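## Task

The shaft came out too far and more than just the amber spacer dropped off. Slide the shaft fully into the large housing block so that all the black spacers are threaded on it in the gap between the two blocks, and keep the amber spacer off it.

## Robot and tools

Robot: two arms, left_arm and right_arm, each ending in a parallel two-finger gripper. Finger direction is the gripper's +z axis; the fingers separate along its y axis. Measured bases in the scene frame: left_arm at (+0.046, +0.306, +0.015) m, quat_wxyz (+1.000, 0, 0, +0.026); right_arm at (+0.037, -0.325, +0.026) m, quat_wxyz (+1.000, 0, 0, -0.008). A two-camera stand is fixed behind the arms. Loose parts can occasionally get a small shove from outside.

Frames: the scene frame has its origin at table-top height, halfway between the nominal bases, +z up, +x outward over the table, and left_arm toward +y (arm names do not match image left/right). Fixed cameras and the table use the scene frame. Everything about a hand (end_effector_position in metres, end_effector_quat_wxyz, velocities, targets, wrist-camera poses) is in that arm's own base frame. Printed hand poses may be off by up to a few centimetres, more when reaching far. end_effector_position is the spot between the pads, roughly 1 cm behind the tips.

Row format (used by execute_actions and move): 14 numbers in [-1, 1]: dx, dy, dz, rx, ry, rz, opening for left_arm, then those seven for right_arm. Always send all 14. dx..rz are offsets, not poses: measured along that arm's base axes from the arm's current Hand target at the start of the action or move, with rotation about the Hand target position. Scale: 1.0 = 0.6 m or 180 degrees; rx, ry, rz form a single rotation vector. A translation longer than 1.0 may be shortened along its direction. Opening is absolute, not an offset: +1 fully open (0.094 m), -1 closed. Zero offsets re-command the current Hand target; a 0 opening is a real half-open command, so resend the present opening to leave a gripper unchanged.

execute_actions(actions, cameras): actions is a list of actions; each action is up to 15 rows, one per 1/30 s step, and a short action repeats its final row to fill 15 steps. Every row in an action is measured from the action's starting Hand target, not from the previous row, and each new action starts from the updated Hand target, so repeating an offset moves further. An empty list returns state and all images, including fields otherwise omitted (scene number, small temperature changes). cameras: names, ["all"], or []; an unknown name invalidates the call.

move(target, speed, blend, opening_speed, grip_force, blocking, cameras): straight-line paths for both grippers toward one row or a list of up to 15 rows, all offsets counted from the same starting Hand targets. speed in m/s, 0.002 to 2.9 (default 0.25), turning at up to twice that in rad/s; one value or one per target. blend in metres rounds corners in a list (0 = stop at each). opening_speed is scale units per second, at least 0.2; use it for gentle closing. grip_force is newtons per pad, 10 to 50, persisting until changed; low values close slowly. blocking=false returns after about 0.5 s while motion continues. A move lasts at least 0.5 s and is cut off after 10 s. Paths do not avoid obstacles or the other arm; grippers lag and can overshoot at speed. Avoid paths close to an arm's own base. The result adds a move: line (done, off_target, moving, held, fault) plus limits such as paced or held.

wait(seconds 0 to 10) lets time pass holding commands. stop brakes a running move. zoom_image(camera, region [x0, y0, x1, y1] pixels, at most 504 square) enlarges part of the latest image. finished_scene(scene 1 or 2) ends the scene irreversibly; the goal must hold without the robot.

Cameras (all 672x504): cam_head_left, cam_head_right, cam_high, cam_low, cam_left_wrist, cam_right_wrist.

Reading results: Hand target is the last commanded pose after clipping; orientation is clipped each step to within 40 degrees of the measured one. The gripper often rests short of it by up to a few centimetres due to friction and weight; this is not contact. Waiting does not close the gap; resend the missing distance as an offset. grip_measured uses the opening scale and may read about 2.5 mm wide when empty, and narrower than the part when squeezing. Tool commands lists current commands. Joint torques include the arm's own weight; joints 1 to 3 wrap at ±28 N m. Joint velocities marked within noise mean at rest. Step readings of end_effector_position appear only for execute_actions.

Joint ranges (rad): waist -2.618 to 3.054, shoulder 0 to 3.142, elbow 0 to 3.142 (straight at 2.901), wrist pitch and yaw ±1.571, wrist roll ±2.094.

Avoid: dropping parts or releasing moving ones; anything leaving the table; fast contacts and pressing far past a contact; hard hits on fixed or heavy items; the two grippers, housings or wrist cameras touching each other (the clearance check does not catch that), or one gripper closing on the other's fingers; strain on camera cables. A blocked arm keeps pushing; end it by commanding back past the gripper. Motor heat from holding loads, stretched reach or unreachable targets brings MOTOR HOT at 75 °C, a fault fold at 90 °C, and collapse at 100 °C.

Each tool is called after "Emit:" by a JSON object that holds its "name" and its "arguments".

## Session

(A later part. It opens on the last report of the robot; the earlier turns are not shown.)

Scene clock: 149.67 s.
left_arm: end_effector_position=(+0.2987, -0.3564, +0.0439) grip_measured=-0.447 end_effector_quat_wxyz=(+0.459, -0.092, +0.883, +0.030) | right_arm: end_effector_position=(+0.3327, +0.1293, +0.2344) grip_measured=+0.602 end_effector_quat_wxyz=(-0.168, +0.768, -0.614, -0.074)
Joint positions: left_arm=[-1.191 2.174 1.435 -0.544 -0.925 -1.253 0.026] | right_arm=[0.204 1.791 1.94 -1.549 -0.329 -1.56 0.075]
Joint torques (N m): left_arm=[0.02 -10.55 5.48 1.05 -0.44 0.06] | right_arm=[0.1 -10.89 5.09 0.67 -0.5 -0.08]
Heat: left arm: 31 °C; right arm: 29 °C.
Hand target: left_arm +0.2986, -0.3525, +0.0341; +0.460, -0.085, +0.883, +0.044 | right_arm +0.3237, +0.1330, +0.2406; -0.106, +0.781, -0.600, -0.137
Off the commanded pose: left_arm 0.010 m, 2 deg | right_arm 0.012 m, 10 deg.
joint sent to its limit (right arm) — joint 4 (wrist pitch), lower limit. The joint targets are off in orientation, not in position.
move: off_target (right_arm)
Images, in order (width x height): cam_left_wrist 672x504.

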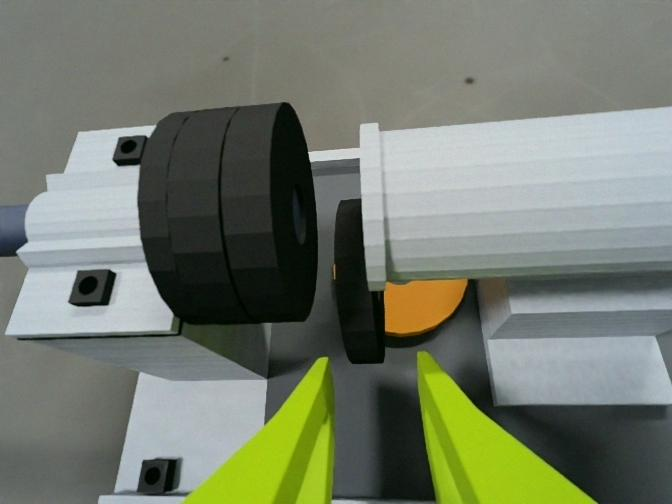

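Emit:
{"name": "wait", "arguments": {"seconds": 0.1, "cameras": ["all"]}}

Emit:
{"name": "zoom_image", "arguments": {"camera": "cam_high", "region": [270, 235, 390, 325]}}

Emit:
{"name": "zoom_image", "arguments": {"camera": "cam_head_left", "region": [280, 110, 420, 215]}}

Emit:
{"name": "zoom_image", "arguments": {"camera": "cam_left_wrist", "region": [280, 170, 480, 380]}}

Scene clock: 153.10 s.
left_arm: end_effector_position=(+0.2987, -0.3565, +0.0439) grip_measured=-0.447 end_effector_quat_wxyz=(+0.459, -0.092, +0.883, +0.030) | right_arm: end_effector_position=(+0.3327, +0.1293, +0.2344) grip_measured=+0.602 end_effector_quat_wxyz=(-0.168, +0.768, -0.614, -0.074)
Joint positions: left_arm=[-1.191 2.174 1.435 -0.543 -0.925 -1.253 0.026] | right_arm=[0.204 1.791 1.94 -1.549 -0.329 -1.56 0.075]
Joint torques (N m): left_arm=[0.01 -10.55 5.48 1.04 -0.45 0.06] | right_arm=[0.1 -10.91 5.09 0.66 -0.51 -0.08]
Heat: left arm: 31 °C; right arm: 29 °C.
Hand target: left_arm +0.2986, -0.3525, +0.0341; +0.460, -0.085, +0.883, +0.044 | right_arm +0.3237, +0.1330, +0.2406; -0.106, +0.781, -0.600, -0.137
Tool commands: left_gripper/opening=-0.45 right_gripper/opening=+0.6
Off the commanded pose: left_arm 0.010 m, 2 deg | right_arm 0.012 m, 10 deg.
wait: 0.10 s; at rest from the start

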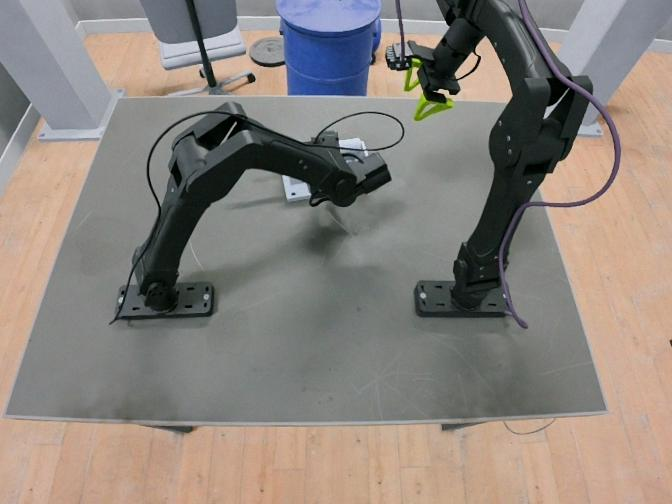

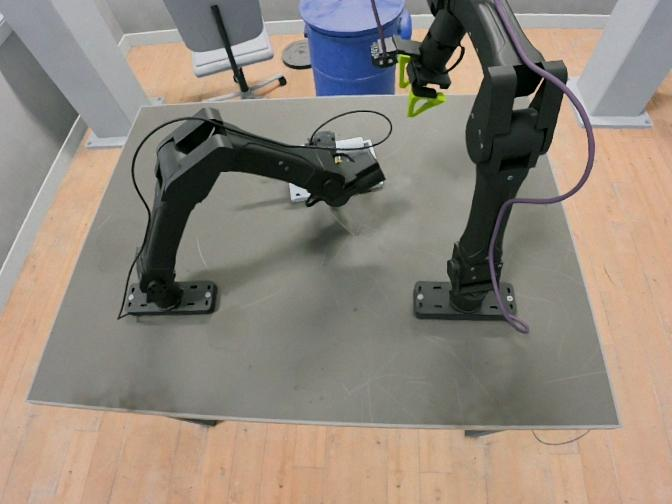

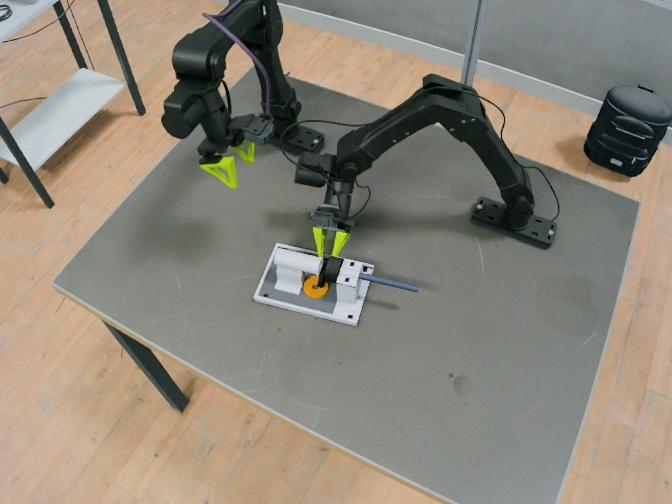

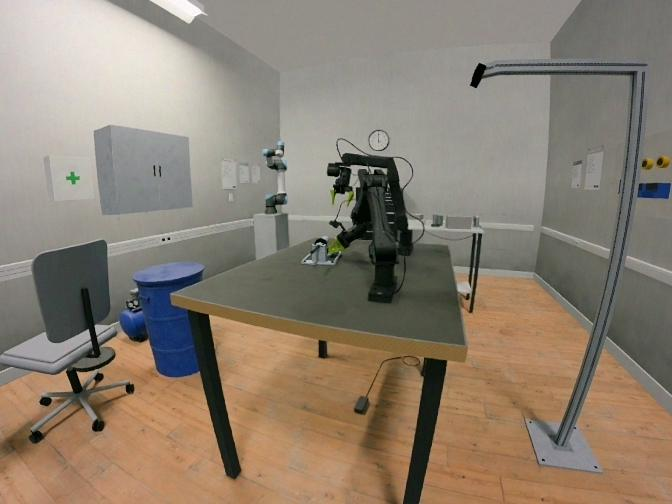

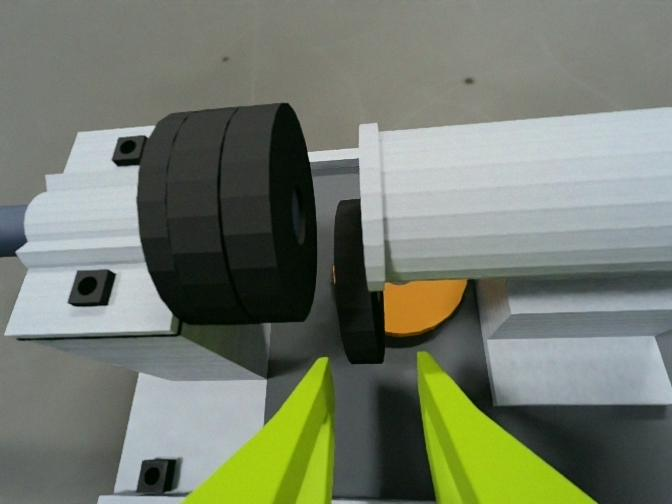

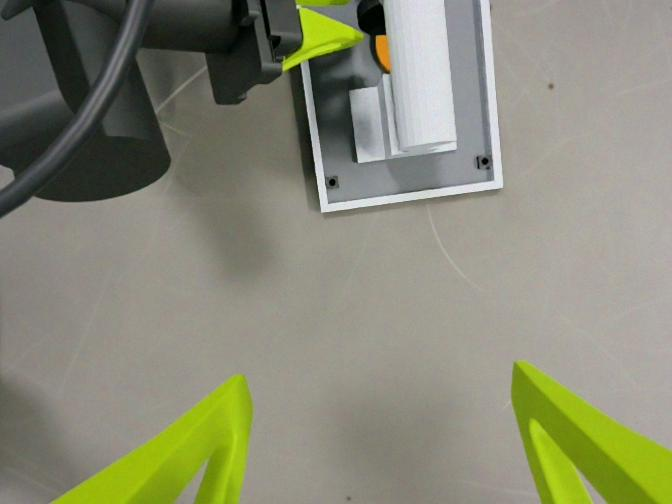

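Scaled by 4.200 from the camera's 672x504 image, which has a finer 960x720 frame.

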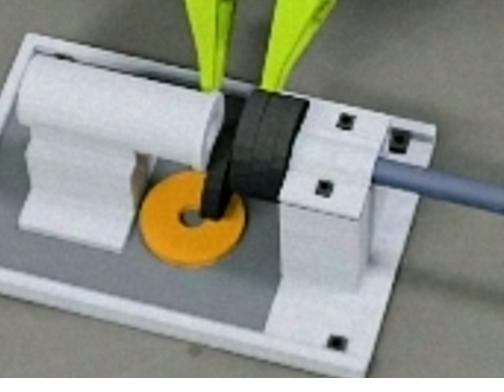

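Scaled by 3.600 from the camera's 672x504 image, which has a finer 960x720 frame.

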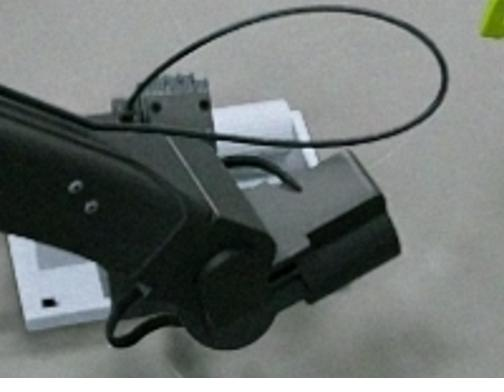

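Scaled by 2.400 from the camera's 672x504 image, which has a finer 960x720 frame.

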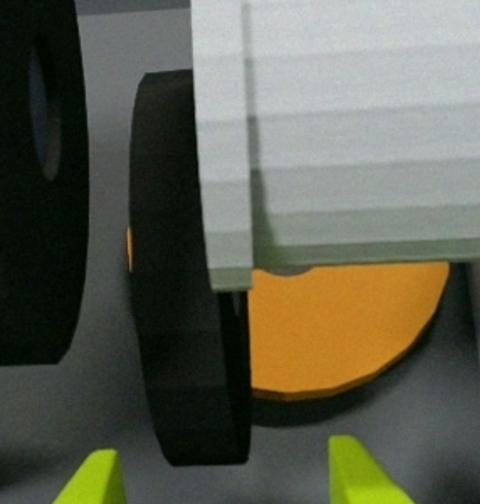

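Emit:
{"name": "move", "arguments": {"target": [0.0195, 0.0077, -0.0143, 0, 0, 0, -0.45, 0, 0, 0, 0, 0, 0, 0.6], "speed": 0.06, "cameras": ["cam_left_wrist", "cam_high"]}}

Emit:
{"name": "zoom_image", "arguments": {"camera": "cam_high", "region": [270, 235, 390, 325]}}

Scene clock: 159.30 s.
left_arm: end_effector_position=(+0.3098, -0.3528, +0.0362) grip_measured=-0.447 end_effector_quat_wxyz=(+0.460, -0.091, +0.883, +0.029) | right_arm: end_effector_position=(+0.3327, +0.1293, +0.2344) grip_measured=+0.602 end_effector_quat_wxyz=(-0.168, +0.768, -0.614, -0.074)
Joint positions: left_arm=[-1.162 2.183 1.41 -0.469 -0.917 -1.204 0.026] | right_arm=[0.204 1.791 1.94 -1.549 -0.329 -1.56 0.075]
Joint torques (N m): left_arm=[0.23 -10.41 5.48 1.11 -0.44 0.05] | right_arm=[0.12 -10.91 5.08 0.66 -0.51 -0.09]
Heat: left arm: 31 °C; right arm: 29 °C.
Hand target: left_arm +0.3103, -0.3479, +0.0255; +0.460, -0.085, +0.883, +0.044 | right_arm +0.3237, +0.1330, +0.2406; -0.106, +0.781, -0.600, -0.137
Off the commanded pose: left_arm 0.012 m, 2 deg | right_arm 0.012 m, 10 deg.
joint sent to its limit (right arm) — joint 4 (wrist pitch), lower limit. The joint targets are off in orientation, not in position.
move: off_target (left_arm, right_arm)
Images, in order (width x height): cam_high 672x504, cam_left_wrist 672x504.

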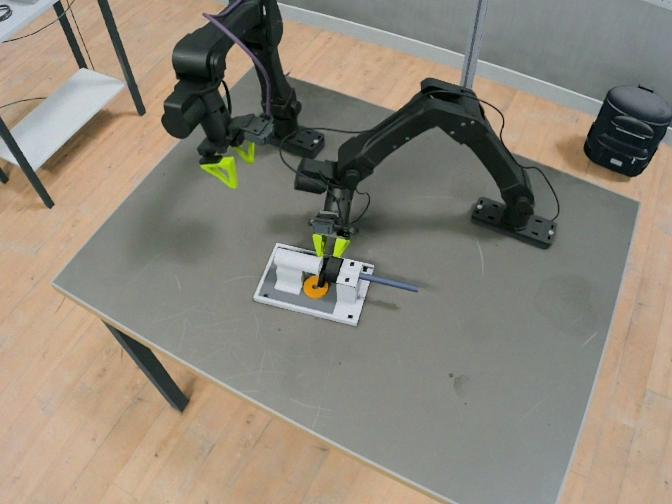

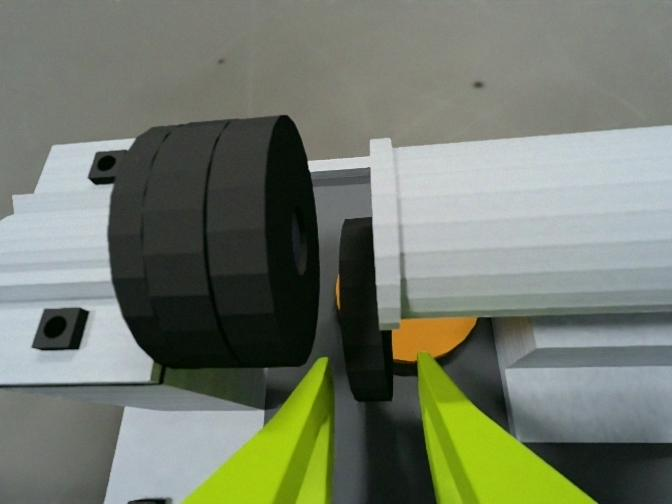

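Scaled by 4.200 from the camera's 672x504 image, which has a finer 960x720 frame.

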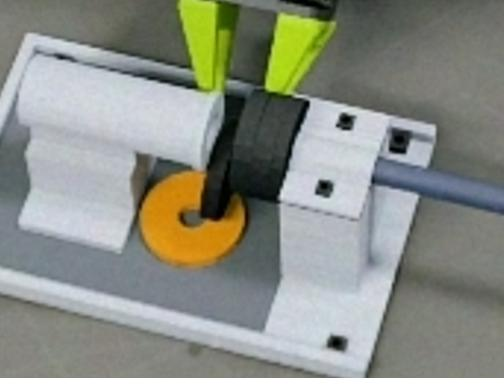

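Emit:
{"name": "move", "arguments": {"target": [0.0117, 0.0040, -0.0087, 0, 0, 0, -0.45, 0, 0, 0, 0, 0, 0, 0.6], "speed": 0.05, "cameras": ["cam_left_wrist", "cam_high"]}}

Emit:
{"name": "zoom_image", "arguments": {"camera": "cam_high", "region": [270, 235, 390, 325]}}

Emit:
{"name": "zoom_image", "arguments": {"camera": "cam_left_wrist", "region": [260, 200, 500, 460]}}

Scene clock: 162.33 s.
left_arm: end_effector_position=(+0.3164, -0.3511, +0.0312) grip_measured=-0.447 end_effector_quat_wxyz=(+0.460, -0.090, +0.883, +0.029) | right_arm: end_effector_position=(+0.3327, +0.1293, +0.2344) grip_measured=+0.602 end_effector_quat_wxyz=(-0.168, +0.768, -0.614, -0.074)
Joint positions: left_arm=[-1.146 2.192 1.399 -0.426 -0.912 -1.176 0.026] | right_arm=[0.204 1.791 1.94 -1.549 -0.329 -1.56 0.075]
Joint torques (N m): left_arm=[0.36 -10.4 5.44 1.16 -0.43 0.05] | right_arm=[0.1 -10.89 5.09 0.66 -0.5 -0.08]
Heat: left arm: 31 °C; right arm: 29 °C.
Hand target: left_arm +0.3173, -0.3455, +0.0202; +0.460, -0.085, +0.883, +0.044 | right_arm +0.3237, +0.1330, +0.2406; -0.106, +0.781, -0.600, -0.137
Off the commanded pose: left_arm 0.012 m, 2 deg | right_arm 0.012 m, 10 deg.
joint sent to its limit (right arm) — joint 4 (wrist pitch), lower limit. The joint targets are off in orientation, not in position.
move: off_target (left_arm, right_arm)
Images, in order (width x height): cam_high 672x504, cam_left_wrist 672x504.

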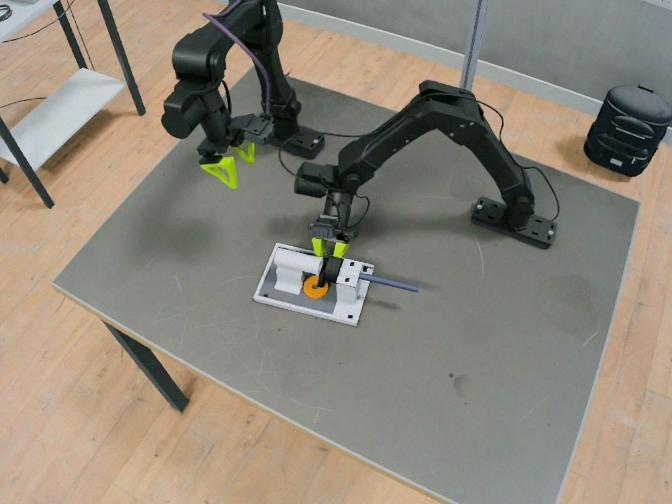

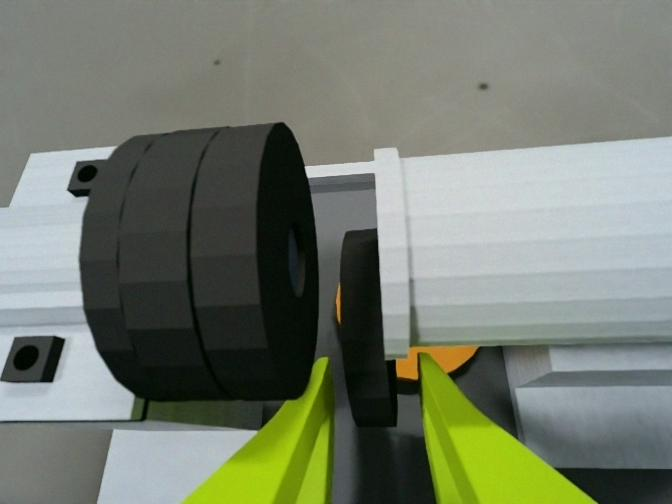

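Scaled by 4.200 from the camera's 672x504 image, which has a finer 960x720 frame.

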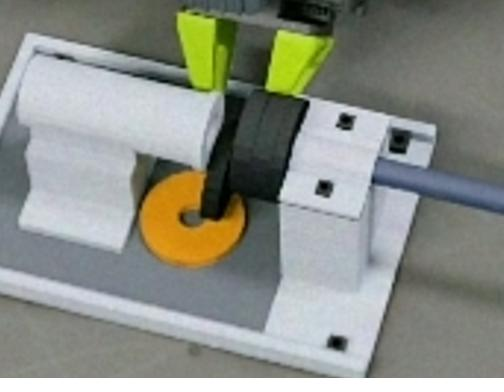

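Scaled by 1.938 from the camera's 672x504 image, which has a finer 960x720 frame.

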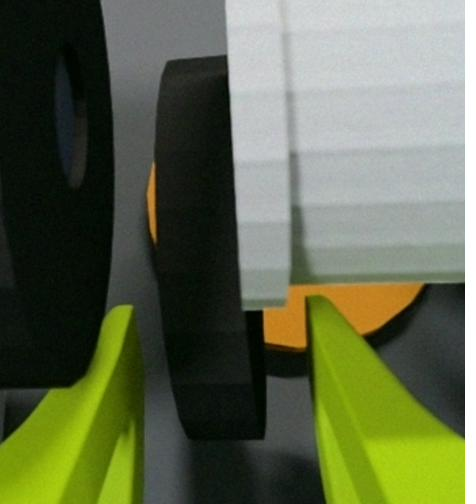

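Emit:
{"name": "move", "arguments": {"target": [0, 0, 0, 0, 0, 0, -0.9, 0, 0, 0, 0, 0, 0, 0.6], "speed": 0.05, "opening_speed": 0.3, "grip_force": [25, 25], "cameras": ["cam_left_wrist", "cam_high"]}}

Emit:
{"name": "zoom_image", "arguments": {"camera": "cam_left_wrist", "region": [260, 200, 500, 460]}}

Scene clock: 168.17 s.
left_arm: end_effector_position=(+0.3167, -0.3503, +0.0311) grip_measured=-0.793 end_effector_quat_wxyz=(+0.461, -0.090, +0.882, +0.030) | right_arm: end_effector_position=(+0.3327, +0.1293, +0.2344) grip_measured=+0.602 end_effector_quat_wxyz=(-0.168, +0.768, -0.614, -0.074)
Joint positions: left_arm=[-1.145 2.192 1.397 -0.426 -0.914 -1.176 0.01] | right_arm=[0.204 1.791 1.94 -1.549 -0.329 -1.56 0.075]
Joint torques (N m): left_arm=[0.27 -10.4 5.52 1.16 -0.42 0.05] | right_arm=[0.1 -10.89 5.09 0.67 -0.51 -0.09]
Heat: left arm: 31 °C; right arm: 29 °C.
Hand target: left_arm +0.3172, -0.3456, +0.0202; +0.460, -0.085, +0.883, +0.044 | right_arm +0.3237, +0.1330, +0.2406; -0.106, +0.781, -0.600, -0.137
Off the commanded pose: left_arm 0.012 m, 2 deg | right_arm 0.012 m, 10 deg.
joint sent to its limit (right arm) — joint 4 (wrist pitch), lower limit. The joint targets are off in orientation, not in position.
grip_force (N): 25, 25
move: off_target (left_arm, right_arm)
Images, in order (width x height): cam_high 672x504, cam_left_wrist 672x504.

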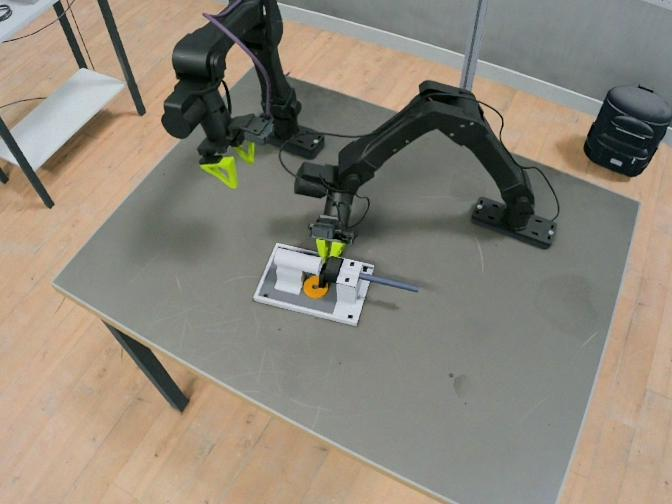

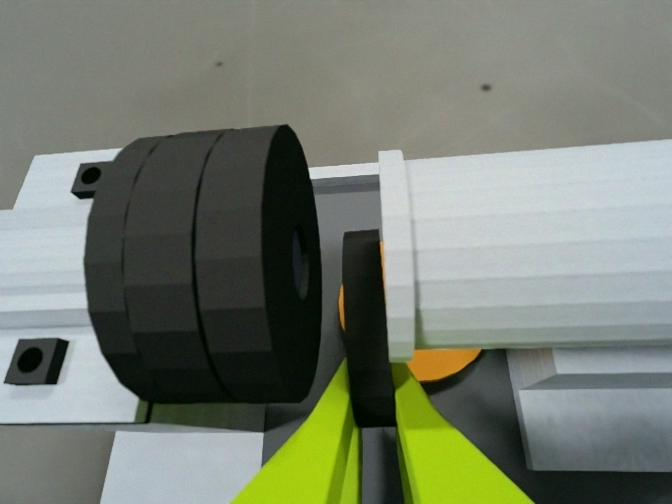

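Scaled by 1.938 from the camera's 672x504 image, which has a finer 960x720 frame.

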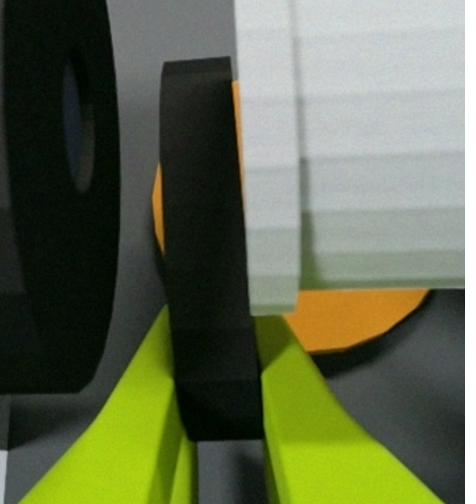

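Emit:
{"name": "move", "arguments": {"target": [0.0020, -0.0115, 0, 0, 0, 0, -0.9, 0, 0, 0, 0, 0, 0, 0.6], "speed": 0.03, "cameras": ["cam_left_wrist"]}}

Scene clock: 170.93 s.
left_arm: end_effector_position=(+0.3181, -0.3489, +0.0304) grip_measured=-0.793 end_effector_quat_wxyz=(+0.466, -0.091, +0.879, +0.037) | right_arm: end_effector_position=(+0.3327, +0.1293, +0.2344) grip_measured=+0.602 end_effector_quat_wxyz=(-0.168, +0.768, -0.614, -0.074)
Joint positions: left_arm=[-1.145 2.202 1.405 -0.433 -0.931 -1.179 0.01] | right_arm=[0.204 1.791 1.94 -1.549 -0.329 -1.56 0.075]
Joint torques (N m): left_arm=[-0.12 -9.5 8.36 1.02 -0.29 0.03] | right_arm=[0.1 -10.89 5.09 0.66 -0.51 -0.08]
Heat: left arm: 31 °C; right arm: 29 °C.
Hand target: left_arm +0.3184, -0.3525, +0.0203; +0.460, -0.085, +0.883, +0.043 | right_arm +0.3237, +0.1330, +0.2406; -0.106, +0.781, -0.600, -0.137
Off the commanded pose: left_arm 0.011 m, 1 deg | right_arm 0.012 m, 10 deg.
joint sent to its limit (right arm) — joint 4 (wrist pitch), lower limit. The joint targets are off in orientation, not in position.
grip_force (N): 25, 25
move: off_target (left_arm, right_arm)
Images, in order (width x height): cam_left_wrist 672x504.

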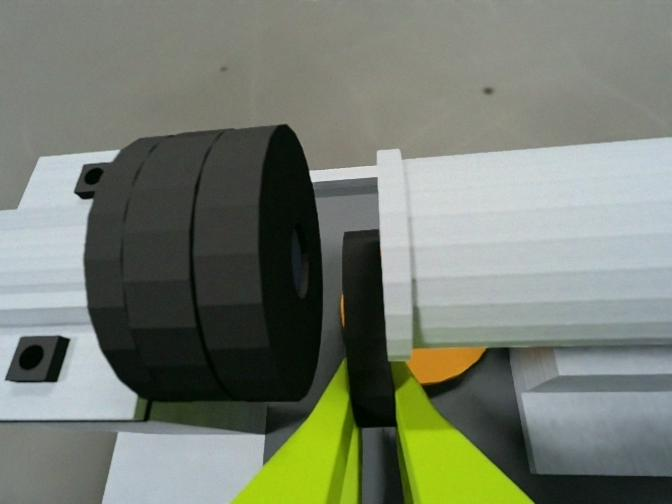

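Emit:
{"name": "move", "arguments": {"target": [-0.0153, -0.0090, 0.0067, 0, 0, 0, -0.9, 0, 0, 0, 0, 0, 0, 0.6], "speed": 0.04, "cameras": ["cam_left_wrist"]}}

Scene clock: 172.70 s.
left_arm: end_effector_position=(+0.3127, -0.3505, +0.0309) grip_measured=-0.793 end_effector_quat_wxyz=(+0.463, -0.092, +0.880, +0.042) | right_arm: end_effector_position=(+0.3327, +0.1293, +0.2344) grip_measured=+0.602 end_effector_quat_wxyz=(-0.168, +0.768, -0.614, -0.074)
Joint positions: left_arm=[-1.159 2.21 1.427 -0.484 -0.935 -1.213 0.01] | right_arm=[0.204 1.791 1.94 -1.549 -0.329 -1.56 0.075]
Joint torques (N m): left_arm=[-1.18 -10.11 8.57 0.91 -0.33 -0.02] | right_arm=[0.1 -10.91 5.09 0.65 -0.51 -0.09]
Heat: left arm: 31 °C; right arm: 29 °C.
Hand target: left_arm +0.3093, -0.3578, +0.0244; +0.460, -0.085, +0.883, +0.044 | right_arm +0.3237, +0.1330, +0.2406; -0.106, +0.781, -0.600, -0.137
Off the commanded pose: left_arm 0.011 m, 1 deg | right_arm 0.012 m, 10 deg.
joint sent to its limit (right arm) — joint 4 (wrist pitch), lower limit. The joint targets are off in orientation, not in position.
grip_force (N): 25, 25
move: off_target (left_arm, right_arm)
Images, in order (width x height): cam_left_wrist 672x504.

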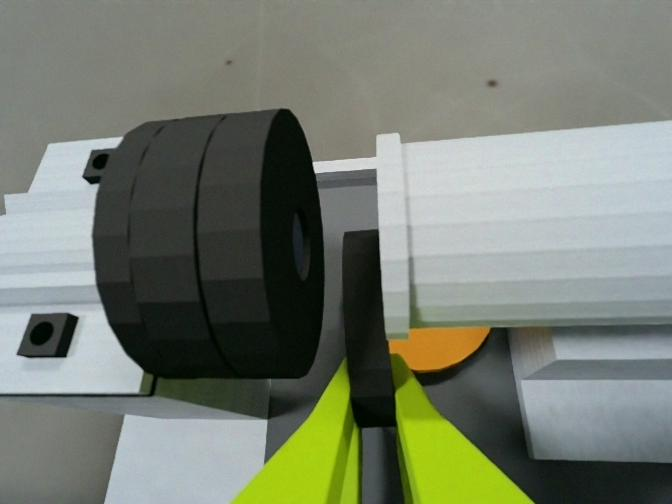

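Emit:
{"name": "move", "arguments": {"target": [-0.0327, -0.0064, 0.0, 0, 0, 0, -0.9, 0, 0, 0, 0, 0, 0, 0.6], "speed": 0.05, "cameras": ["cam_left_wrist"]}}

Scene clock: 174.13 s.
left_arm: end_effector_position=(+0.2871, -0.3599, +0.0263) grip_measured=-0.793 end_effector_quat_wxyz=(+0.456, -0.083, +0.885, +0.037) | right_arm: end_effector_position=(+0.3327, +0.1293, +0.2344) grip_measured=+0.602 end_effector_quat_wxyz=(-0.168, +0.768, -0.614, -0.074)
Joint positions: left_arm=[-1.219 2.214 1.431 -0.546 -0.929 -1.284 0.01] | right_arm=[0.204 1.791 1.94 -1.549 -0.329 -1.56 0.075]
Joint torques (N m): left_arm=[0.02 -10.44 8.59 0.76 -0.49 -0.05] | right_arm=[0.09 -10.91 5.08 0.66 -0.5 -0.08]
Heat: left arm: 31 °C; right arm: 29 °C.
Hand target: left_arm +0.2896, -0.3616, +0.0244; +0.460, -0.085, +0.883, +0.044 | right_arm +0.3237, +0.1330, +0.2406; -0.106, +0.781, -0.600, -0.137
Off the commanded pose: left_arm 0.004 m, 1 deg | right_arm 0.012 m, 10 deg.
joint sent to its limit (right arm) — joint 4 (wrist pitch), lower limit. The joint targets are off in orientation, not in position.
grip_force (N): 25, 25
move: off_target (right_arm)
Images, in order (width x height): cam_left_wrist 672x504.

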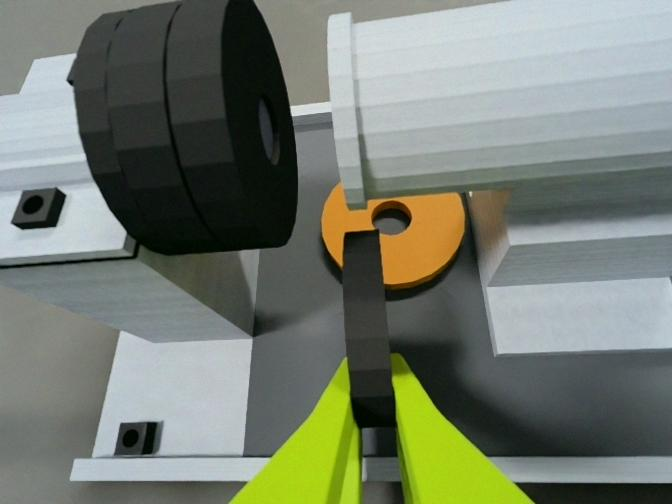

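Emit:
{"name": "move", "arguments": {"target": [[-0.0573, -0.0111, 0.0167, 0, 0, 0, -0.9, 0, 0, 0, 0, 0, 0, 0.6], [-0.0655, -0.0127, 0.2333, 0, 0, 0, -0.9, 0, 0, 0, 0, 0, 0, 0.6]], "blend": [0.01, 0], "speed": 0.1, "cameras": ["all"]}}

Scene clock: 187.17 s.
left_arm: end_effector_position=(+0.2507, -0.3670, +0.1408) grip_measured=-0.793 end_effector_quat_wxyz=(+0.447, -0.075, +0.889, +0.064) | right_arm: end_effector_position=(+0.3327, +0.1293, +0.2344) grip_measured=+0.602 end_effector_quat_wxyz=(-0.168, +0.768, -0.614, -0.074)
Joint positions: left_arm=[-1.307 2.129 1.79 -1.181 -0.937 -1.449 0.01] | right_arm=[0.204 1.791 1.94 -1.549 -0.329 -1.56 0.075]
Joint torques (N m): left_arm=[-0.66 -15.68 9.01 0.48 -0.56 -0.07] | right_arm=[0.09 -10.91 5.11 0.66 -0.5 -0.08]
Heat: left arm: 31 °C; right arm: 29 °C.
Hand target: left_arm +0.2504, -0.3693, +0.1642; +0.460, -0.085, +0.883, +0.044 | right_arm +0.3237, +0.1330, +0.2406; -0.106, +0.781, -0.600, -0.137
Off the commanded pose: left_arm 0.024 m, 3 deg | right_arm 0.012 m, 10 deg.
joint sent to its limit (right arm) — joint 4 (wrist pitch), lower limit. The joint targets are off in orientation, not in position.
grip_force (N): 25, 25
move: off_target (left_arm, right_arm)

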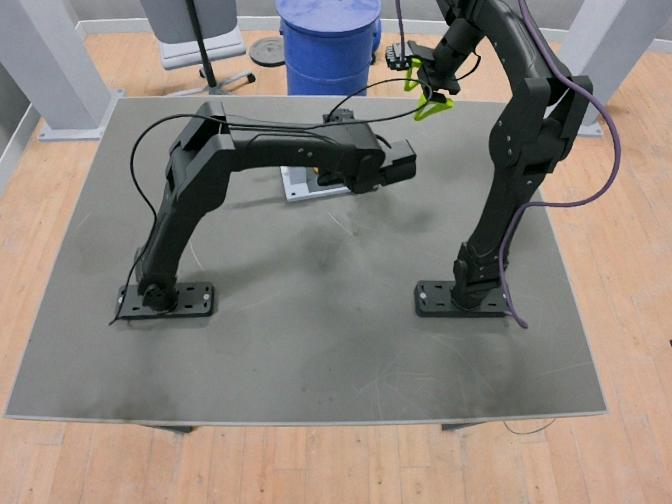

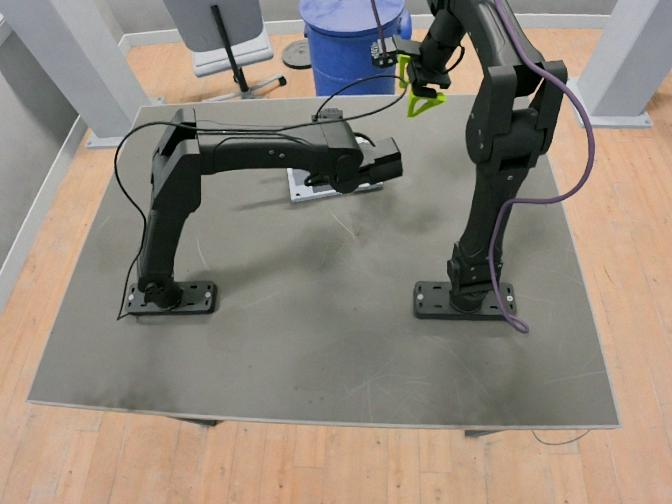

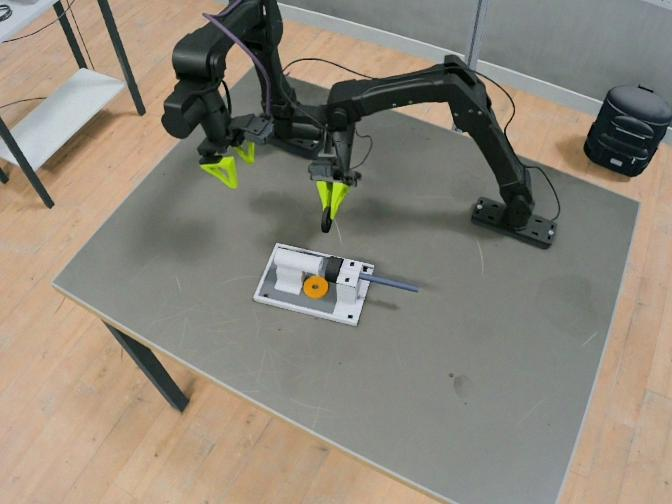

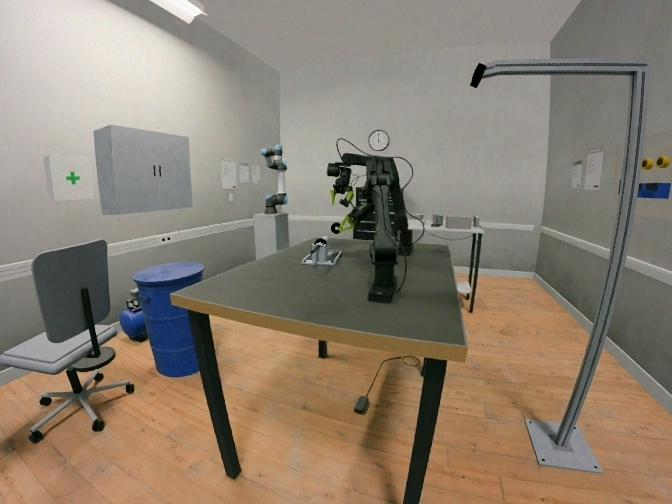

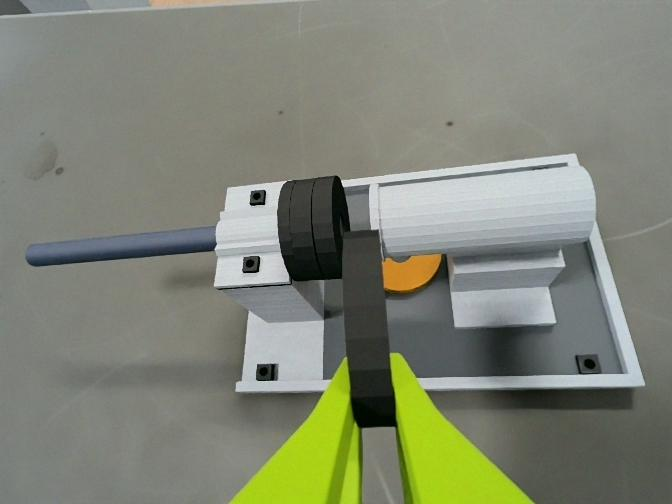

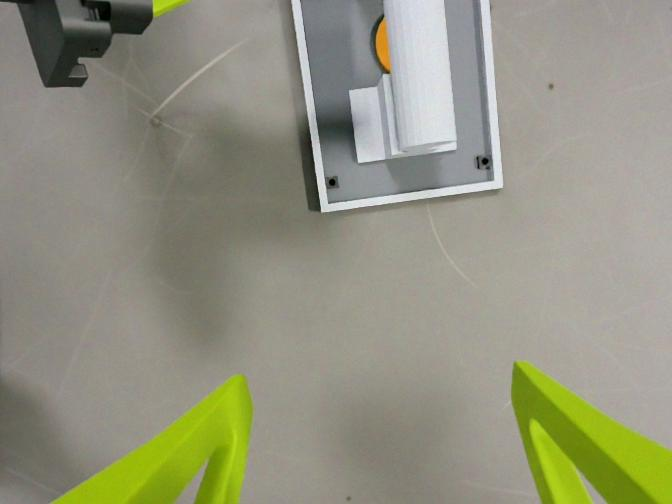

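Emit:
{"name": "zoom_image", "arguments": {"camera": "cam_head_left", "region": [270, 60, 450, 220]}}

Emit:
{"name": "zoom_image", "arguments": {"camera": "cam_high", "region": [230, 60, 450, 260]}}

Emit:
{"name": "zoom_image", "arguments": {"camera": "cam_low", "region": [290, 130, 430, 270]}}

Scaled by 2.800 from the camera's 672x504 image, which has a finer 960x720 frame.

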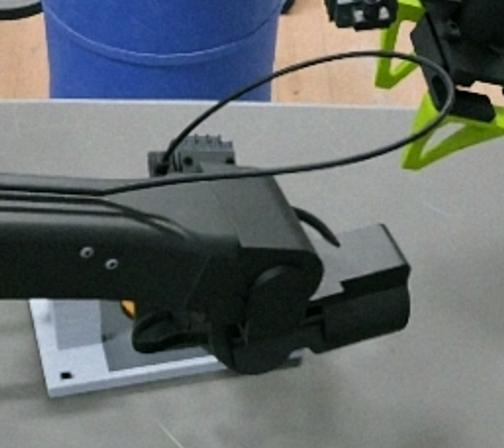

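Scaled by 2.291 from the camera's 672x504 image, which has a finer 960x720 frame.

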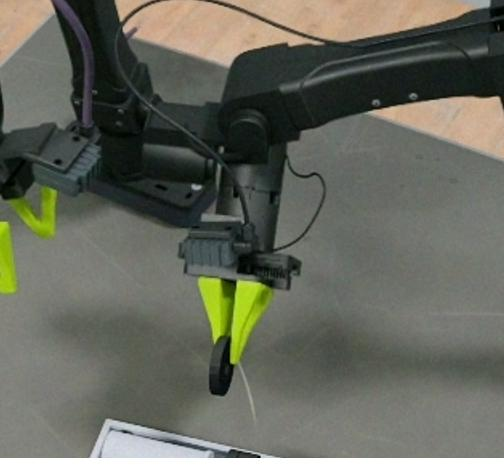

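Scaled by 3.600 from the camera's 672x504 image, which has a finer 960x720 frame.

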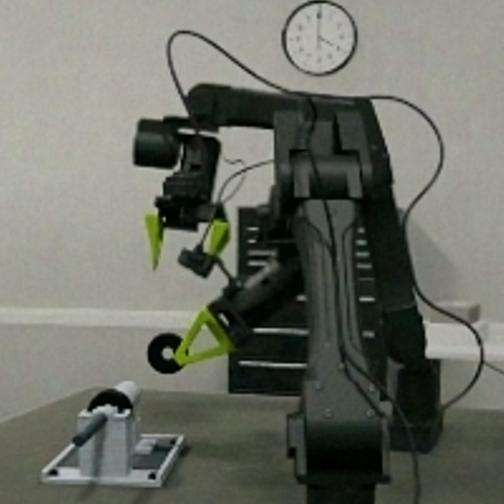

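Emit:
{"name": "zoom_image", "arguments": {"camera": "cam_low", "region": [320, 190, 370, 250]}}

Scaled by 8.400 from the camera's 672x504 image, which has a finer 960x720 frame.

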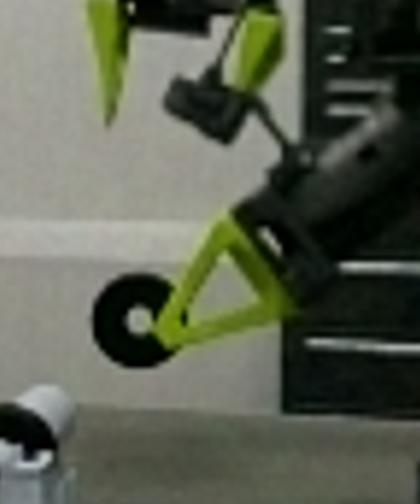

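Emit:
{"name": "move", "arguments": {"target": [[0.0660, 0.0722, 0.0372, 0, 0, -0.1722, -0.9, 0, 0, 0, 0, 0, 0, 0.6], [0.0840, 0.0660, 0.0237, -0.0198, -0.2518, -0.1629, -0.9, 0, 0, 0, 0, 0, 0, 0.6]], "blend": [0.01, 0], "speed": 0.15, "cameras": ["all"]}}

Emit:
{"name": "zoom_image", "arguments": {"camera": "cam_low", "region": [300, 170, 380, 260]}}

Emit:
{"name": "zoom_image", "arguments": {"camera": "cam_high", "region": [230, 60, 450, 260]}}

Scene clock: 199.90 s.
left_arm: end_effector_position=(+0.3006, -0.3317, +0.1720) grip_measured=-0.793 end_effector_quat_wxyz=(+0.737, +0.126, +0.653, -0.120) | right_arm: end_effector_position=(+0.3327, +0.1293, +0.2344) grip_measured=+0.602 end_effector_quat_wxyz=(-0.168, +0.768, -0.614, -0.074)
Joint positions: left_arm=[-1.119 1.944 0.607 1.498 -0.761 0.14 0.01] | right_arm=[0.204 1.791 1.94 -1.549 -0.329 -1.56 0.075]
Joint torques (N m): left_arm=[0.4 -7.35 4.33 2.59 0.11 0.03] | right_arm=[0.1 -10.91 5.09 0.66 -0.5 -0.09]
Heat: left arm: 31 °C; right arm: 29 °C.
Hand target: left_arm +0.3007, -0.3297, +0.1786; +0.754, +0.111, +0.633, -0.133 | right_arm +0.3237, +0.1330, +0.2406; -0.106, +0.781, -0.600, -0.137
Off the commanded pose: left_arm 0.007 m, 4 deg | right_arm 0.012 m, 10 deg.
joint sent to its limit (left arm) — joint 4 (wrist pitch), upper limit. The joint targets still meet the commanded pose.
joint sent to its limit (right arm) — joint 4 (wrist pitch), lower limit. The joint targets are off in orientation, not in position.
grip_force (N): 25, 25
move: off_target (left_arm, right_arm)

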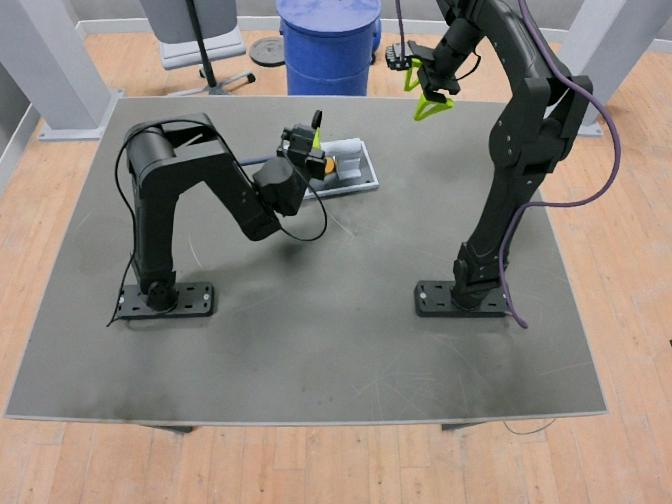

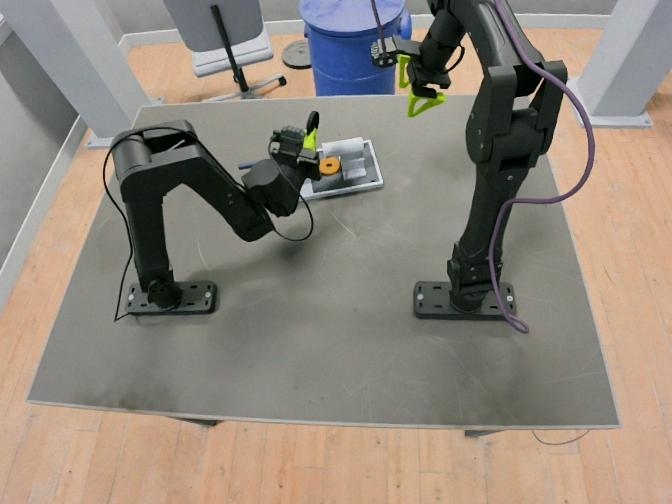

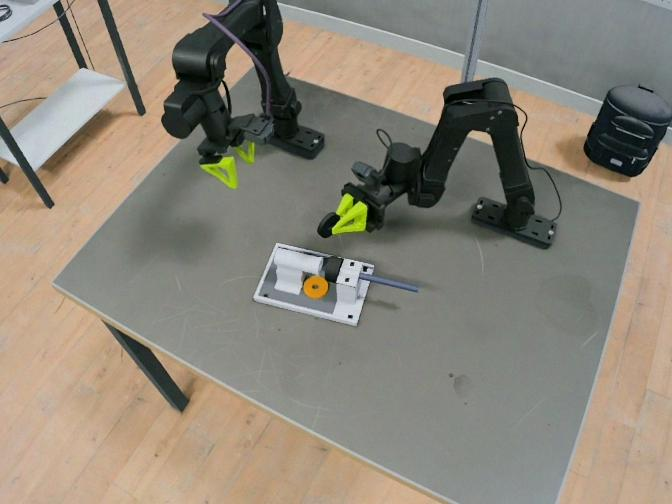

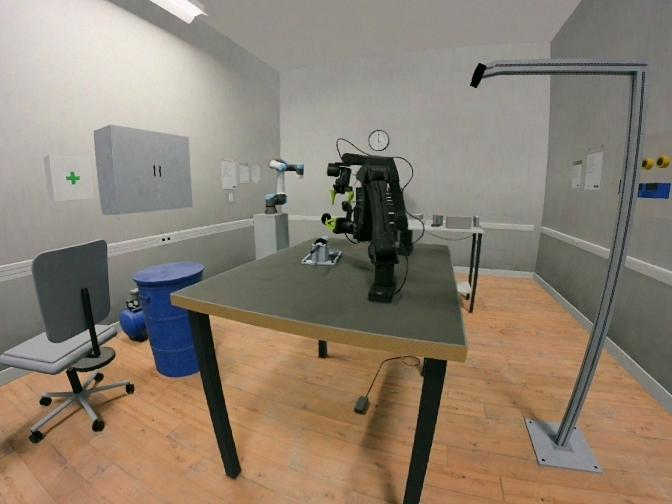

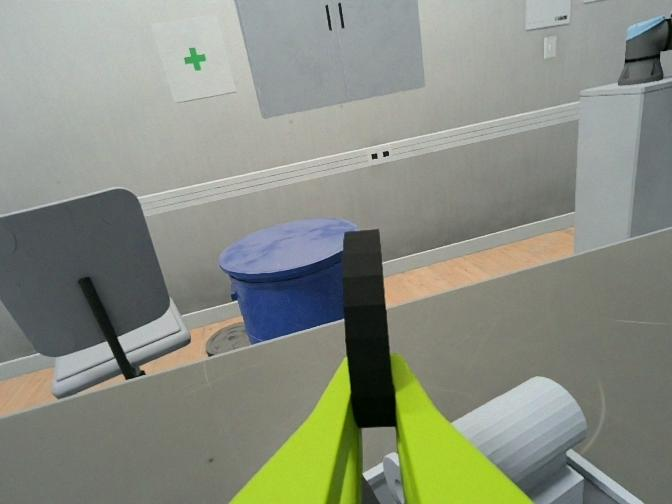

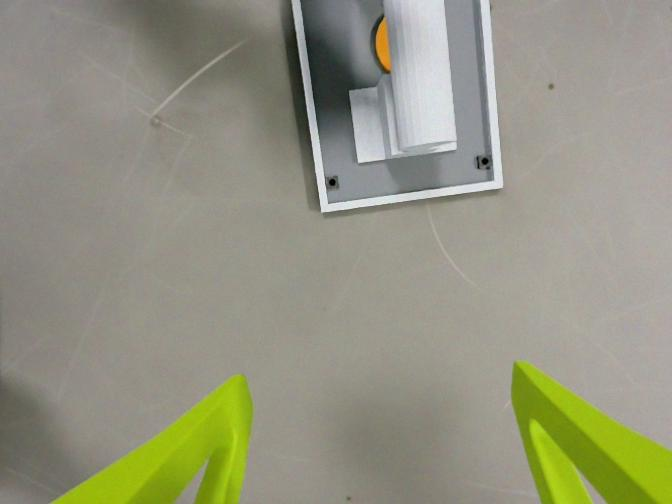

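Scaled by 5.600 from the camera's 672x504 image, which has a finer 960x720 frame.

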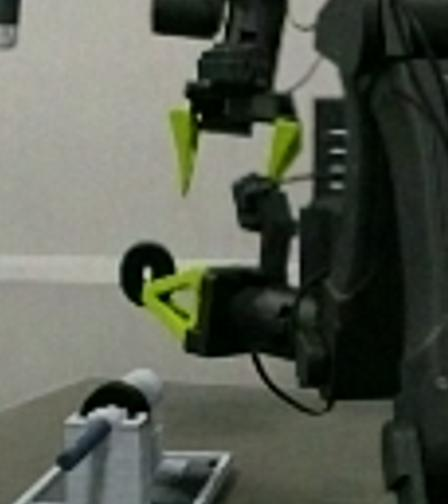

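Scaled by 2.291 from the camera's 672x504 image, which has a finer 960x720 frame.

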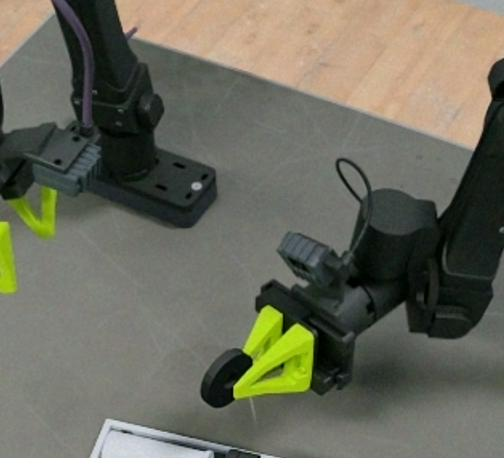

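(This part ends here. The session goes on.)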